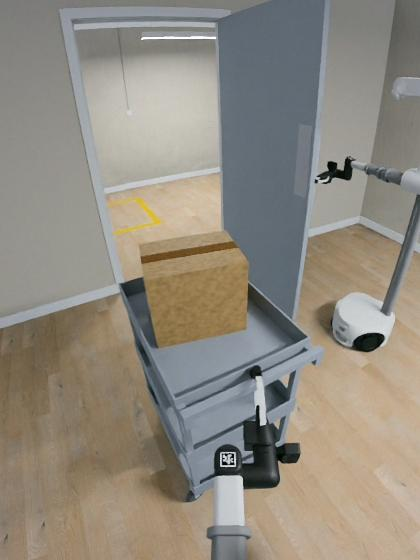

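move(
  blocking=false,
  r1={"base":{"translate_m":0.03,"strafe_m":0.25},"pace":"slow"},
)

wait(
  seconds=6,
  cameras=["r1_head_camera"],
)

wait(
  seconds=6,
  cameras=["r1_head_camera"],
)

Scene clock: 574.67 s.
move: r1 moving
r1.base_odometry: x=-4.032 y=-0.543 heading=+0.306
r1.turned_by_wheels: -0.001
r1.turned_by_imu: -0.001
r1.base_tilt: forward=-1.6 right=+1.3
r1.lidar_m: 0.51 0.65 2.17 1.63 1.57 1.67 2.39 3.43 3.61 3.24 3.12 0.67
r1.base_status: translate_m moving; strafe_m moving
r1.joint_positions: lift_m=+0.648 arm_m=+0.200 wrist_yaw_rad=+0.003 wrist_pitch_rad=-0.012 wrist_roll_rad=+1.569 gripper_m=-0.019
r1.joint_status: not commanded
r1.measured_speeds: translate_m=+0.007 strafe_m=+0.053 rotate_rad=-0.001 lift_m=+0.000 arm_m=+0.000 wrist_yaw_rad=+0.000 wrist_pitch_rad=+0.000 wrist_roll_rad=+0.000
r1.motor_effort: lift_m=+17(17) arm_m=+4(4) wheel_0=-10(10) wheel_1=+5(8) wheel_2=-3(4)
r1.servo_current: wrist_yaw_rad=46(59) wrist_pitch_rad=72(72) wrist_roll_rad=46(52) gripper_m=46(59)
r1.hand_pose: x=+0.6595 y=-0.0867 z=+0.8299 quat_wxyz=(+0.708, +0.707, -0.003, +0.005) (m; r1's base frame)
r1.wrist_depth_mm: - - - 276 - 1808 1229 / - - - - 330 330 330 / - - 1430 - 290 1576 1366 / - - - 257 266 1708 - / - - - 246 248 - - / - 442 181 186 229 - - / 1983 151 415 179 161 - -
r2: as last shown
r2.lidar_m: 1.34 0.44 0.45 1.00 1.02 4.49 - 2.23 1.61 1.52 1.60 1.41
r2.motor_effort: lift_m=+21(21) arm_m=+12(13) wheel_0=+18(18) wheel_1=+4(4) wheel_2=-3(3)
r2.servo_current: wrist_yaw_rad=91(98) wrist_pitch_rad=39(46) wrist_roll_rad=46(59) gripper_m=117(117)
r2.wrist_depth_mm: - - 249 236 231 223 217 / - - 251 236 233 224 219 / - - 252 238 234 225 220 / - - 253 174 235 227 222 / 1756 1229 255 173 236 228 222 / - - 182 167 235 229 223 / - 136 257 - 236 228 224
pictures: none

Scene clock: 577.90 s.
earlier move: r1 done
r1.base_odometry: x=-4.076 y=-0.309 heading=+0.305
r1.turned_by_wheels: +0.000
r1.turned_by_imu: -0.004
r1.base_tilt: forward=-1.6 right=+1.3
r1.lidar_m: 0.52 2.21 1.90 1.43 1.38 1.48 2.06 3.58 3.73 3.44 3.32 0.63
r1.base_status: done
r1.joint_positions: lift_m=+0.648 arm_m=+0.200 wrist_yaw_rad=-0.006 wrist_pitch_rad=-0.012 wrist_roll_rad=+1.569 gripper_m=-0.019
r1.joint_status: not commanded
r1.measured_speeds: all 0
r1.motor_effort: lift_m=+17(17) arm_m=-3(4) wheel_0=-9(19) wheel_1=+0(8) wheel_2=-2(15)
r1.servo_current: wrist_yaw_rad=46(85) wrist_pitch_rad=65(78) wrist_roll_rad=46(59) gripper_m=46(59)
r1.hand_pose: x=+0.6587 y=-0.0892 z=+0.8299 quat_wxyz=(+0.708, +0.707, -0.006, +0.002) (m; r1's base frame)
r1.wrist_depth_mm: - - - - 306 304 306 / - - 1397 - 286 319 1281 / - - - - 266 1708 - / - - - 253 256 - - / - 459 449 240 240 - - / 1983 449 182 186 226 - - / 1756 148 430 183 160 - -
r2.base_odometry: x=-3.308 y=+0.067 heading=-2.906
r2.turned_by_wheels: +0.000
r2.turned_by_imu: +0.000
r2.base_tilt: forward=-0.7 right=+0.0
r2.lidar_m: 1.34 0.46 0.44 1.10 1.24 4.49 - 2.24 1.57 1.52 1.59 1.42
r2.base_status: not commanded
r2.joint_positions: lift_m=+0.850 arm_m=+0.205 wrist_yaw_rad=+1.696 wrist_pitch_rad=+0.001 wrist_roll_rad=+0.000 gripper_m=-0.029
r2.joint_status: not commanded
r2.measured_speeds: all 0
r2.motor_effort: lift_m=+21(21) arm_m=+12(13) wheel_0=+17(18) wheel_1=+4(4) wheel_2=-3(4)
r2.servo_current: wrist_yaw_rad=91(104) wrist_pitch_rad=39(52) wrist_roll_rad=46(59) gripper_m=111(124)
r2.hand_pose: x=+0.4261 y=+0.2971 z=+1.0276 quat_wxyz=(+0.661, +0.000, +0.000, +0.750) (m; r2's base frame)
r2.wrist_depth_mm: - - 248 236 231 224 218 / - - 251 237 233 225 219 / - - 251 238 234 227 220 / - - 252 174 235 227 221 / - 1921 252 172 236 229 222 / - - 181 167 235 229 224 / - 153 258 - 236 228 225
wait: 3.23 of 6 s (r1 has come to rest)
pictures: r1_head_camera
Images, in order (width x height): r1_head_camera 420x560.

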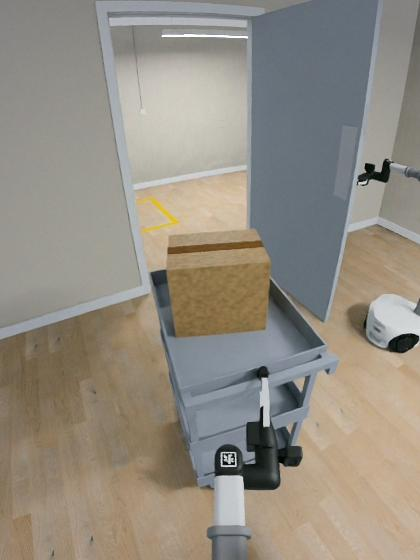

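Scene clock: 583.90 s.
r1.base_odometry: x=-4.076 y=-0.309 heading=+0.305
r1.turned_by_wheels: +0.000
r1.turned_by_imu: +0.000
r1.base_tilt: forward=-1.6 right=+1.3
r1.lidar_m: 0.52 2.21 1.89 1.43 1.37 1.47 2.05 3.59 3.75 3.44 3.33 0.65
r1.base_status: done
r1.joint_positions: lift_m=+0.648 arm_m=+0.200 wrist_yaw_rad=-0.006 wrist_pitch_rad=-0.012 wrist_roll_rad=+1.569 gripper_m=-0.019
r1.joint_status: not commanded
r1.measured_speeds: all 0
r1.motor_effort: lift_m=+17(17) arm_m=-4(4) wheel_0=-9(19) wheel_1=+0(8) wheel_2=-2(15)
r1.servo_current: wrist_yaw_rad=65(85) wrist_pitch_rad=72(78) wrist_roll_rad=46(59) gripper_m=46(59)
r1.hand_pose: x=+0.6587 y=-0.0892 z=+0.8299 quat_wxyz=(+0.708, +0.707, -0.006, +0.002) (m; r1's base frame)
r1.wrist_depth_mm: - - - - 306 306 306 / - - 1397 - 285 317 1255 / - - - - 266 1661 - / - - - 254 255 - - / - 455 449 239 241 - - / 1983 442 182 186 228 - - / 1863 148 430 182 160 - -
r2.base_odometry: x=-3.308 y=+0.067 heading=-2.906
r2.turned_by_wheels: +0.000
r2.turned_by_imu: +0.001
r2.base_tilt: forward=-0.7 right=+0.0
r2.lidar_m: 1.33 0.44 0.47 1.07 1.20 4.49 - 2.23 1.60 1.53 1.58 1.40
r2.base_status: not commanded
r2.joint_positions: lift_m=+0.850 arm_m=+0.205 wrist_yaw_rad=+1.696 wrist_pitch_rad=+0.001 wrist_roll_rad=+0.000 gripper_m=-0.029
r2.joint_status: not commanded
r2.measured_speeds: all 0
r2.motor_effort: lift_m=+21(21) arm_m=+12(13) wheel_0=+17(18) wheel_1=+4(4) wheel_2=-3(4)
r2.servo_current: wrist_yaw_rad=85(104) wrist_pitch_rad=39(52) wrist_roll_rad=52(59) gripper_m=111(124)
r2.hand_pose: x=+0.4261 y=+0.2971 z=+1.0276 quat_wxyz=(+0.661, +0.000, +0.000, +0.750) (m; r2's base frame)
r2.wrist_depth_mm: - - 249 235 231 224 217 / - - 251 236 232 225 219 / - - 251 238 234 226 220 / - - 253 174 236 228 221 / - 1863 255 173 236 229 222 / - - 182 167 233 229 224 / - 153 257 - 236 229 224
wait: 6.00 s; at rest by 0.27 s
pictures: r1_head_camera
Images, in order (width x height): r1_head_camera 420x560.

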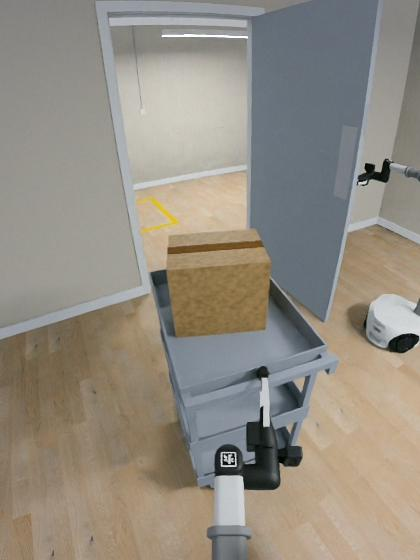

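move(
  blocking=false,
  r1={"base":{"translate_m":0.02,"strafe_m":0.17},"pace":"slow"},
)

wait(
  seconds=6,
)

move(
  blocking=false,
  r1={"base":{"translate_m":0.3,"strafe_m":0.04},"pace":"slow"},
)

wait(
  seconds=6,
  cameras=["r1_head_camera"],
)

Scene clock: 594.57 s.
move: r1 moving
r1.base_odometry: x=-4.079 y=-0.296 heading=+0.304
r1.turned_by_wheels: -0.001
r1.turned_by_imu: -0.001
r1.base_tilt: forward=-1.6 right=+1.3
r1.lidar_m: 0.52 2.20 1.85 1.42 1.35 1.45 2.03 3.58 3.77 3.44 3.34 0.66
r1.base_status: translate_m moving; strafe_m moving
r1.joint_positions: lift_m=+0.648 arm_m=+0.200 wrist_yaw_rad=-0.006 wrist_pitch_rad=-0.012 wrist_roll_rad=+1.569 gripper_m=-0.019
r1.joint_status: not commanded
r1.measured_speeds: translate_m=+0.007 strafe_m=+0.053 rotate_rad=-0.001 lift_m=+0.000 arm_m=+0.000 wrist_yaw_rad=+0.000 wrist_pitch_rad=+0.000 wrist_roll_rad=+0.000
r1.motor_effort: lift_m=+17(17) arm_m=-3(4) wheel_0=-13(14) wheel_1=+4(5) wheel_2=-5(5)
r1.servo_current: wrist_yaw_rad=46(65) wrist_pitch_rad=65(72) wrist_roll_rad=52(59) gripper_m=52(52)
r1.hand_pose: x=+0.6587 y=-0.0892 z=+0.8299 quat_wxyz=(+0.708, +0.707, -0.006, +0.002) (m; r1's base frame)
r1.wrist_depth_mm: - - - - 306 309 306 / - - 1430 - 286 319 1281 / - - - 262 265 1708 - / - - - 251 255 - - / - 452 449 238 240 - - / 1983 445 181 187 226 - - / 1863 148 427 217 159 - -
r2: as last shown
r2.turned_by_imu: +0.000
r2.base_tilt: forward=-0.7 right=+0.1
r2.lidar_m: 1.34 0.45 0.48 1.10 1.24 4.48 - 2.26 1.62 1.52 1.59 1.43
r2.motor_effort: lift_m=+21(21) arm_m=+12(13) wheel_0=+18(18) wheel_1=+4(4) wheel_2=-3(3)
r2.servo_current: wrist_yaw_rad=91(104) wrist_pitch_rad=39(46) wrist_roll_rad=52(52) gripper_m=111(117)
r2.wrist_depth_mm: - - 249 235 231 223 217 / - - 250 236 233 225 219 / - - 251 237 234 226 220 / - - 253 174 235 227 222 / - 1863 254 173 236 228 223 / - - 182 167 234 229 224 / - 153 259 - 237 228 224
pictures: none

Scene clock: 596.97 s.
earlier move: r1 done
r1.base_odometry: x=-4.108 y=-0.141 heading=+0.305
r1.turned_by_wheels: +0.000
r1.turned_by_imu: +0.000
r1.base_tilt: forward=-1.6 right=+1.3
r1.lidar_m: 0.55 2.12 1.75 1.25 1.24 1.33 1.87 3.67 3.85 3.60 2.01 0.63
r1.base_status: done
r1.joint_positions: lift_m=+0.648 arm_m=+0.200 wrist_yaw_rad=-0.004 wrist_pitch_rad=-0.012 wrist_roll_rad=+1.569 gripper_m=-0.019
r1.joint_status: not commanded
r1.measured_speeds: all 0
r1.motor_effort: lift_m=+17(17) arm_m=-4(4) wheel_0=-8(15) wheel_1=+0(5) wheel_2=-2(6)
r1.servo_current: wrist_yaw_rad=46(78) wrist_pitch_rad=72(78) wrist_roll_rad=46(65) gripper_m=52(59)
r1.hand_pose: x=+0.6589 y=-0.0887 z=+0.8299 quat_wxyz=(+0.708, +0.707, -0.006, +0.003) (m; r1's base frame)
r1.wrist_depth_mm: - - 1397 - 274 296 1138 / - - - 258 259 1618 1281 / - - - 251 252 1863 - / - - 452 244 244 - - / - 455 449 236 236 - - / 1863 449 181 187 228 - - / - 147 452 182 160 - -
r2.base_odometry: x=-3.308 y=+0.067 heading=-2.906
r2.turned_by_wheels: +0.000
r2.turned_by_imu: +0.000
r2.base_tilt: forward=-0.8 right=+0.0
r2.lidar_m: 1.33 0.46 0.46 1.18 1.40 4.48 - 2.25 1.60 1.52 1.58 1.42
r2.base_status: not commanded
r2.joint_positions: lift_m=+0.850 arm_m=+0.205 wrist_yaw_rad=+1.696 wrist_pitch_rad=+0.001 wrist_roll_rad=+0.000 gripper_m=-0.029
r2.joint_status: not commanded
r2.measured_speeds: all 0
r2.motor_effort: lift_m=+21(21) arm_m=+12(13) wheel_0=+17(18) wheel_1=+4(5) wheel_2=-3(4)
r2.servo_current: wrist_yaw_rad=98(104) wrist_pitch_rad=46(46) wrist_roll_rad=46(65) gripper_m=117(124)
r2.hand_pose: x=+0.4261 y=+0.2971 z=+1.0276 quat_wxyz=(+0.661, +0.000, +0.000, +0.750) (m; r2's base frame)
r2.wrist_depth_mm: - - 248 236 231 223 218 / - - 250 237 233 224 220 / - - 251 238 234 225 220 / - - 254 173 236 228 222 / - - 253 173 236 228 223 / - - 182 167 234 229 224 / - 1863 258 - 237 228 224
wait: 2.40 of 6 s (r1 has come to rest)
pictures: none

Scene clock: 597.47 s.
move: r1 moving
r1.base_odometry: x=-4.097 y=-0.136 heading=+0.304
r1.turned_by_wheels: +0.000
r1.turned_by_imu: +0.000
r1.base_tilt: forward=-1.6 right=+1.3
r1.lidar_m: 0.57 2.09 1.71 1.29 1.24 1.32 1.88 3.68 3.89 3.60 1.99 0.65
r1.base_status: translate_m moving; strafe_m moving
r1.joint_positions: lift_m=+0.648 arm_m=+0.200 wrist_yaw_rad=-0.005 wrist_pitch_rad=-0.012 wrist_roll_rad=+1.569 gripper_m=-0.019
r1.joint_status: not commanded
r1.measured_speeds: translate_m=+0.049 strafe_m=+0.006 rotate_rad=-0.001 lift_m=+0.000 arm_m=+0.000 wrist_yaw_rad=-0.009 wrist_pitch_rad=+0.000 wrist_roll_rad=+0.000
r1.motor_effort: lift_m=+17(17) arm_m=+3(4) wheel_0=+3(7) wheel_1=+7(7) wheel_2=-14(14)
r1.servo_current: wrist_yaw_rad=52(52) wrist_pitch_rad=65(78) wrist_roll_rad=52(65) gripper_m=52(59)
r1.hand_pose: x=+0.6588 y=-0.0890 z=+0.8299 quat_wxyz=(+0.708, +0.707, -0.006, +0.002) (m; r1's base frame)
r1.wrist_depth_mm: - - 1430 - 279 291 1118 / - - - 260 258 1618 1255 / - - - 251 251 1863 - / - - 449 241 241 - - / - 449 445 235 236 - - / 1808 452 182 190 225 - - / - 153 442 182 152 - -
r2: as last shown
r2.base_tilt: forward=-0.7 right=+0.1
r2.lidar_m: 1.33 0.45 0.45 1.18 1.43 4.48 - 2.24 1.62 1.52 1.58 1.41
r2.motor_effort: lift_m=+21(21) arm_m=+12(13) wheel_0=+18(18) wheel_1=+4(4) wheel_2=-3(3)
r2.servo_current: wrist_yaw_rad=91(98) wrist_pitch_rad=33(46) wrist_roll_rad=46(52) gripper_m=111(124)
r2.wrist_depth_mm: - - 248 235 231 222 217 / - - 250 237 233 224 220 / - - 251 238 234 227 220 / - - 254 174 235 228 222 / - - 254 173 237 228 223 / - - 182 167 234 229 224 / - 1808 259 - 238 228 225
pictures: none

Scene clock: 601.27 s.
earlier move: r1 done
r1.base_odometry: x=-3.834 y=-0.013 heading=+0.306
r1.turned_by_wheels: +0.001
r1.turned_by_imu: +0.003
r1.base_tilt: forward=-1.6 right=+1.3
r1.lidar_m: 0.48 0.60 1.85 1.40 1.33 1.44 2.04 3.92 4.16 3.47 1.70 0.70
r1.base_status: done
r1.joint_positions: lift_m=+0.648 arm_m=+0.200 wrist_yaw_rad=+0.002 wrist_pitch_rad=-0.012 wrist_roll_rad=+1.569 gripper_m=-0.019
r1.joint_status: not commanded
r1.measured_speeds: all 0
r1.motor_effort: lift_m=+17(17) arm_m=+4(4) wheel_0=+9(12) wheel_1=+4(8) wheel_2=-1(16)
r1.servo_current: wrist_yaw_rad=46(72) wrist_pitch_rad=65(78) wrist_roll_rad=33(65) gripper_m=52(59)
r1.hand_pose: x=+0.6594 y=-0.0870 z=+0.8299 quat_wxyz=(+0.708, +0.707, -0.004, +0.005) (m; r1's base frame)
r1.wrist_depth_mm: - - - 277 - - 1255 / - - - - 329 329 332 / 1756 - - - 301 1983 1336 / 1808 - - 260 274 1921 - / 1661 - - 246 250 - - / 1618 445 183 187 227 - - / - 151 413 182 160 - -
r2.base_odometry: x=-3.308 y=+0.067 heading=-2.906
r2.turned_by_wheels: +0.000
r2.turned_by_imu: +0.001
r2.base_tilt: forward=-0.7 right=+0.0
r2.lidar_m: 1.35 0.43 0.49 1.25 1.70 4.49 - 2.25 1.61 1.51 1.59 1.42
r2.base_status: not commanded
r2.joint_positions: lift_m=+0.850 arm_m=+0.205 wrist_yaw_rad=+1.696 wrist_pitch_rad=+0.001 wrist_roll_rad=+0.000 gripper_m=-0.029
r2.joint_status: not commanded
r2.measured_speeds: all 0
r2.motor_effort: lift_m=+21(21) arm_m=+13(13) wheel_0=+18(18) wheel_1=+4(5) wheel_2=-3(4)
r2.servo_current: wrist_yaw_rad=98(111) wrist_pitch_rad=39(46) wrist_roll_rad=52(65) gripper_m=117(124)
r2.hand_pose: x=+0.4261 y=+0.2971 z=+1.0276 quat_wxyz=(+0.661, +0.000, +0.000, +0.750) (m; r2's base frame)
r2.wrist_depth_mm: - - 249 236 231 224 217 / - - 250 236 233 225 220 / - - 251 237 234 225 221 / - - 254 174 235 228 221 / - - 255 173 236 228 223 / - - 182 167 234 229 223 / - 1756 258 - 236 229 224
wait: 3.80 of 6 s (r1 has come to rest)
pictures: r1_head_camera
Images, in order (width x height): r1_head_camera 420x560.

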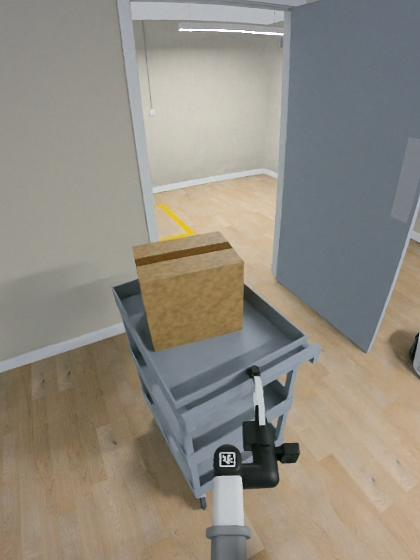

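move(
  blocking=false,
  r1={"joints":{"gripper_m":0.1}},
)

wait(
  seconds=1.5,
)

move(
  blocking=false,
  r1={"base":{"translate_m":-0.25},"pace":"slow"},
)

wait(
  seconds=4,
)

move(
  blocking=false,
  r1={"base":{"strafe_m":1.0},"joints":{"arm_m":0.0,"wrist_roll_rad":0.0,"gripper_m":0.135}},
)

wait(
  seconds=6,
  cameras=["r1_head_camera"],
)

Scene clock: 653.50 s.
move: r1 moving
r1.base_odometry: x=-3.834 y=-0.013 heading=+0.306
r1.turned_by_wheels: +0.000
r1.turned_by_imu: +0.000
r1.base_tilt: forward=-1.6 right=+1.2
r1.lidar_m: 0.49 0.59 1.87 1.38 1.33 1.42 2.05 3.96 4.16 3.49 1.68 0.71
r1.base_status: not commanded
r1.joint_positions: lift_m=+0.648 arm_m=+0.200 wrist_yaw_rad=+0.002 wrist_pitch_rad=-0.012 wrist_roll_rad=+1.569 gripper_m=+0.005
r1.joint_status: gripper_m moving
r1.measured_speeds: all 0
r1.motor_effort: lift_m=+17(17) arm_m=+4(4) wheel_0=+9(9) wheel_1=+3(4) wheel_2=-1(1)
r1.servo_current: wrist_yaw_rad=39(65) wrist_pitch_rad=78(78) wrist_roll_rad=46(65) gripper_m=72(72)
r1.hand_pose: x=+0.6594 y=-0.0870 z=+0.8299 quat_wxyz=(+0.708, +0.707, -0.004, +0.005) (m; r1's base frame)
r1.wrist_depth_mm: - - - 283 - - 1255 / - - - - 338 336 336 / 1921 - - - 307 1756 1366 / 1808 - - 262 281 1921 - / 1661 - - 250 254 - - / - 449 185 190 231 - - / - 156 415 215 164 - -
r2: as last shown
r2.turned_by_imu: +0.000
r2.base_tilt: forward=-0.7 right=+0.1
r2.lidar_m: 1.33 0.46 0.48 1.24 1.71 4.49 - 2.23 1.59 1.54 1.57 1.42
r2.motor_effort: lift_m=+21(21) arm_m=+12(13) wheel_0=+17(18) wheel_1=+4(4) wheel_2=-3(3)
r2.servo_current: wrist_yaw_rad=91(98) wrist_pitch_rad=39(46) wrist_roll_rad=52(52) gripper_m=117(117)
r2.wrist_depth_mm: - - 249 235 232 224 217 / - - 248 236 232 224 219 / - - 251 237 234 225 220 / - - 254 173 235 228 222 / - - 255 173 236 228 223 / - - 181 168 234 229 224 / - 1756 259 - 236 228 224
pictures: none

Scene clock: 654.93 s.
earlier move: r1 done
r1.base_odometry: x=-3.834 y=-0.013 heading=+0.305
r1.turned_by_wheels: +0.000
r1.turned_by_imu: -0.001
r1.base_tilt: forward=-1.6 right=+1.3
r1.lidar_m: 0.50 0.57 1.85 1.40 1.34 1.41 2.01 3.96 4.17 3.49 1.69 0.70
r1.base_status: not commanded
r1.joint_positions: lift_m=+0.648 arm_m=+0.200 wrist_yaw_rad=+0.002 wrist_pitch_rad=+0.000 wrist_roll_rad=+1.569 gripper_m=+0.100
r1.joint_status: all done
r1.measured_speeds: all 0
r1.motor_effort: lift_m=+17(17) arm_m=+4(4) wheel_0=+5(9) wheel_1=+2(4) wheel_2=-1(1)
r1.servo_current: wrist_yaw_rad=59(65) wrist_pitch_rad=52(78) wrist_roll_rad=59(65) gripper_m=39(98)
r1.hand_pose: x=+0.6594 y=-0.0870 z=+0.8265 quat_wxyz=(+0.708, +0.707, +0.000, +0.001) (m; r1's base frame)
r1.wrist_depth_mm: - - - - - - 1138 / - - - - - 1366 1182 / 1863 - 259 327 368 1499 368 / 1808 - - 297 - 1808 - / - - - 263 - - - / - 445 196 250 192 - - / - 424 180 144 - - -
r2.base_odometry: x=-3.308 y=+0.067 heading=-2.906
r2.turned_by_wheels: +0.000
r2.turned_by_imu: +0.000
r2.base_tilt: forward=-0.7 right=+0.0
r2.lidar_m: 1.35 0.44 0.46 1.25 1.70 4.48 - 2.24 1.62 1.52 1.59 1.43
r2.base_status: not commanded
r2.joint_positions: lift_m=+0.850 arm_m=+0.205 wrist_yaw_rad=+1.696 wrist_pitch_rad=+0.001 wrist_roll_rad=+0.000 gripper_m=-0.029
r2.joint_status: not commanded
r2.measured_speeds: all 0
r2.motor_effort: lift_m=+21(21) arm_m=+12(13) wheel_0=+17(18) wheel_1=+4(4) wheel_2=-3(3)
r2.servo_current: wrist_yaw_rad=78(104) wrist_pitch_rad=39(46) wrist_roll_rad=46(59) gripper_m=117(124)
r2.hand_pose: x=+0.4261 y=+0.2971 z=+1.0276 quat_wxyz=(+0.661, +0.000, +0.000, +0.750) (m; r2's base frame)
r2.wrist_depth_mm: - - 249 236 232 224 217 / - - 250 236 233 224 219 / - - 251 237 235 225 220 / - - 254 174 235 228 222 / - - 254 173 236 228 223 / - - 181 167 236 229 224 / - 1808 259 - 236 229 225
wait: 1.43 of 1.5 s (r1 has come to rest)
pictures: none

Scene clock: 655.43 s.
move: r1 moving
r1.base_odometry: x=-3.846 y=-0.016 heading=+0.305
r1.turned_by_wheels: +0.000
r1.turned_by_imu: +0.000
r1.base_tilt: forward=-1.6 right=+1.2
r1.lidar_m: 0.51 0.64 1.87 1.38 1.33 1.45 2.01 3.94 4.13 3.49 1.70 0.71
r1.base_status: translate_m moving
r1.joint_positions: lift_m=+0.648 arm_m=+0.200 wrist_yaw_rad=+0.002 wrist_pitch_rad=+0.000 wrist_roll_rad=+1.569 gripper_m=+0.100
r1.joint_status: not commanded
r1.measured_speeds: translate_m=-0.048 strafe_m=+0.000 rotate_rad=+0.001 lift_m=+0.000 arm_m=+0.000 wrist_yaw_rad=+0.000 wrist_pitch_rad=+0.000 wrist_roll_rad=+0.000
r1.motor_effort: lift_m=+17(17) arm_m=+4(4) wheel_0=-4(6) wheel_1=-4(6) wheel_2=+6(6)
r1.servo_current: wrist_yaw_rad=39(59) wrist_pitch_rad=39(46) wrist_roll_rad=46(52) gripper_m=46(52)
r1.hand_pose: x=+0.6594 y=-0.0870 z=+0.8265 quat_wxyz=(+0.708, +0.707, +0.000, +0.001) (m; r1's base frame)
r1.wrist_depth_mm: - - - - - - 1138 / - - - 338 - 1336 1160 / 1863 - 273 342 370 1537 375 / 1808 - - 309 - 1808 - / - - - 281 - - - / - 452 199 259 192 - - / - 433 190 144 - - -
r2: as last shown
r2.lidar_m: 1.33 0.45 0.47 1.24 1.71 4.52 - 2.22 1.60 1.54 1.56 1.43
r2.motor_effort: lift_m=+21(21) arm_m=+13(13) wheel_0=+17(18) wheel_1=+4(4) wheel_2=-3(3)
r2.servo_current: wrist_yaw_rad=85(91) wrist_pitch_rad=46(46) wrist_roll_rad=46(59) gripper_m=111(124)
r2.wrist_depth_mm: - - 249 234 232 223 217 / - - 250 237 232 224 219 / - - 252 238 234 226 221 / - - 253 174 235 227 222 / - - 254 173 236 228 223 / - - 182 167 234 229 224 / - 1808 257 - 236 227 224
pictures: none

Scene clock: 658.73 s.
earlier move: r1 done
r1.base_odometry: x=-4.072 y=-0.088 heading=+0.305
r1.turned_by_wheels: +0.000
r1.turned_by_imu: +0.000
r1.base_tilt: forward=-1.6 right=+1.3
r1.lidar_m: 0.73 1.06 1.72 1.27 1.24 1.30 1.87 3.72 3.91 3.60 1.88 0.99
r1.base_status: done
r1.joint_positions: lift_m=+0.648 arm_m=+0.200 wrist_yaw_rad=+0.002 wrist_pitch_rad=+0.000 wrist_roll_rad=+1.569 gripper_m=+0.100
r1.joint_status: not commanded
r1.measured_speeds: all 0
r1.motor_effort: lift_m=+17(17) arm_m=+4(4) wheel_0=-4(8) wheel_1=-2(8) wheel_2=+3(8)
r1.servo_current: wrist_yaw_rad=59(78) wrist_pitch_rad=46(46) wrist_roll_rad=46(65) gripper_m=46(52)
r1.hand_pose: x=+0.6594 y=-0.0870 z=+0.8264 quat_wxyz=(+0.708, +0.707, +0.000, +0.001) (m; r1's base frame)
r1.wrist_depth_mm: - - - - - 1499 1138 / - - - - - 1537 1182 / - - - 549 - 1499 1138 / - - - 549 - 691 1042 / 1863 - - 492 - - 500 / 1808 - 216 427 193 - 459 / - 183 640 144 - - -
r2.base_odometry: x=-3.308 y=+0.067 heading=-2.906
r2.turned_by_wheels: +0.000
r2.turned_by_imu: +0.000
r2.base_tilt: forward=-0.7 right=+0.0
r2.lidar_m: 1.33 0.42 0.48 1.25 1.70 4.48 - 2.24 1.61 1.51 1.60 1.42
r2.base_status: not commanded
r2.joint_positions: lift_m=+0.850 arm_m=+0.205 wrist_yaw_rad=+1.696 wrist_pitch_rad=+0.001 wrist_roll_rad=+0.000 gripper_m=-0.029
r2.joint_status: not commanded
r2.measured_speeds: all 0
r2.motor_effort: lift_m=+21(21) arm_m=+12(13) wheel_0=+18(18) wheel_1=+4(4) wheel_2=-3(3)
r2.servo_current: wrist_yaw_rad=98(111) wrist_pitch_rad=33(46) wrist_roll_rad=46(65) gripper_m=117(124)
r2.hand_pose: x=+0.4261 y=+0.2971 z=+1.0276 quat_wxyz=(+0.661, +0.000, +0.000, +0.750) (m; r2's base frame)
r2.wrist_depth_mm: - - 249 236 231 224 218 / - - 249 236 233 225 219 / - - 251 239 235 227 220 / - - 253 173 235 228 222 / - - 254 173 236 229 223 / - - 182 167 234 229 224 / - 1921 259 - 236 228 225
wait: 3.30 of 4 s (r1 has come to rest)
pictures: none

Scene clock: 659.23 s.
move: r1 moving
r1.base_odometry: x=-4.083 y=-0.053 heading=+0.305
r1.turned_by_wheels: +0.000
r1.turned_by_imu: +0.000
r1.base_tilt: forward=-1.6 right=+1.3
r1.lidar_m: 0.72 1.15 1.66 1.23 1.19 1.28 1.82 3.74 3.93 3.65 1.92 0.96
r1.base_status: strafe_m moving
r1.joint_positions: lift_m=+0.648 arm_m=+0.149 wrist_yaw_rad=+0.002 wrist_pitch_rad=+0.000 wrist_roll_rad=+0.988 gripper_m=+0.115
r1.joint_status: arm_m moving; wrist_roll_rad moving; gripper_m moving
r1.measured_speeds: translate_m=+0.000 strafe_m=+0.140 rotate_rad=+0.001 lift_m=+0.000 arm_m=-0.195 wrist_yaw_rad=+0.000 wrist_pitch_rad=+0.000 wrist_roll_rad=-1.820
r1.motor_effort: lift_m=+17(17) arm_m=-7(7) wheel_0=-9(11) wheel_1=+7(10) wheel_2=+0(2)
r1.servo_current: wrist_yaw_rad=46(72) wrist_pitch_rad=39(46) wrist_roll_rad=85(104) gripper_m=72(91)
r1.hand_pose: x=+0.6087 y=-0.0870 z=+0.8264 quat_wxyz=(+0.880, +0.474, +0.000, +0.001) (m; r1's base frame)
r1.wrist_depth_mm: - - - - - - - / - - - - - - 1618 / 1863 - - - 634 - 1430 / - - 741 750 - 1756 1336 / - 691 707 525 - 654 1138 / - 213 214 1118 194 559 1118 / - - 366 137 - - -
r2: as last shown
r2.lidar_m: 1.35 0.45 0.46 1.26 1.76 4.48 - 2.25 1.60 1.52 1.60 1.42
r2.servo_current: wrist_yaw_rad=91(104) wrist_pitch_rad=39(52) wrist_roll_rad=46(52) gripper_m=117(117)
r2.wrist_depth_mm: - - 249 235 231 223 217 / - - 250 236 232 224 218 / - - 252 238 234 226 220 / - - 253 174 235 229 222 / - - 255 172 236 228 223 / - - 182 167 234 230 223 / - 1808 258 - 237 229 224
pictures: none

Scene clock: 663.40 s.
earlier move: r1 done
r1.base_odometry: x=-4.372 y=+0.866 heading=+0.305
r1.turned_by_wheels: +0.000
r1.turned_by_imu: +0.005
r1.base_tilt: forward=-1.6 right=+1.3
r1.lidar_m: 1.65 1.23 0.47 0.37 0.34 0.37 0.54 1.81 4.38 4.49 1.15 1.16
r1.base_status: done
r1.joint_positions: lift_m=+0.648 arm_m=+0.000 wrist_yaw_rad=+0.002 wrist_pitch_rad=+0.000 wrist_roll_rad=+0.002 gripper_m=+0.135
r1.joint_status: all done
r1.measured_speeds: all 0
r1.motor_effort: lift_m=+17(17) arm_m=-4(8) wheel_0=-2(12) wheel_1=+1(12) wheel_2=+0(2)
r1.servo_current: wrist_yaw_rad=65(72) wrist_pitch_rad=39(52) wrist_roll_rad=39(104) gripper_m=46(91)
r1.hand_pose: x=+0.4595 y=-0.0870 z=+0.8263 quat_wxyz=(+1.000, +0.001, +0.000, +0.001) (m; r1's base frame)
r1.wrist_depth_mm: - - - - - - - / - - - - - - - / - - - - - - 904 / - - - - - - 917 / - - - - - - - / - 193 - - 191 195 - / - - - 143 1808 1708 -
r2.base_odometry: x=-3.308 y=+0.067 heading=-2.906
r2.turned_by_wheels: +0.000
r2.turned_by_imu: +0.001
r2.base_tilt: forward=-0.7 right=+0.1
r2.lidar_m: 1.34 0.44 0.46 1.23 3.32 4.50 - 2.24 1.59 1.51 1.59 1.41
r2.base_status: not commanded
r2.joint_positions: lift_m=+0.850 arm_m=+0.205 wrist_yaw_rad=+1.696 wrist_pitch_rad=+0.001 wrist_roll_rad=+0.000 gripper_m=-0.029
r2.joint_status: not commanded
r2.measured_speeds: all 0
r2.motor_effort: lift_m=+21(21) arm_m=+12(13) wheel_0=+18(18) wheel_1=+4(4) wheel_2=-3(4)
r2.servo_current: wrist_yaw_rad=91(104) wrist_pitch_rad=39(52) wrist_roll_rad=39(59) gripper_m=111(124)
r2.hand_pose: x=+0.4261 y=+0.2971 z=+1.0276 quat_wxyz=(+0.661, +0.000, +0.000, +0.750) (m; r2's base frame)
r2.wrist_depth_mm: - - 249 236 231 224 217 / - - 250 236 233 224 220 / - - 252 238 234 226 220 / - - 254 174 236 228 221 / - - 255 172 236 228 223 / - - 182 167 233 229 224 / - - 259 - 237 228 224
wait: 4.17 of 6 s (r1 has come to rest)
pictures: r1_head_camera
Images, in order (width x height): r1_head_camera 420x560.

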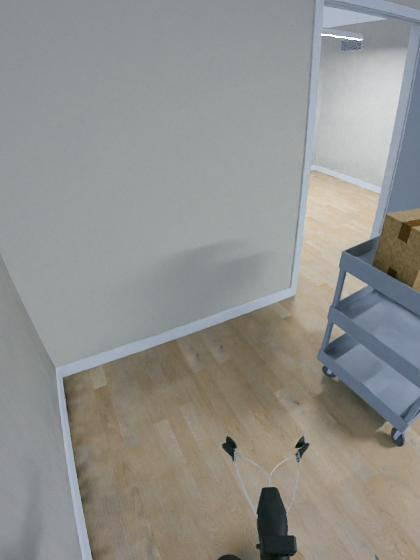

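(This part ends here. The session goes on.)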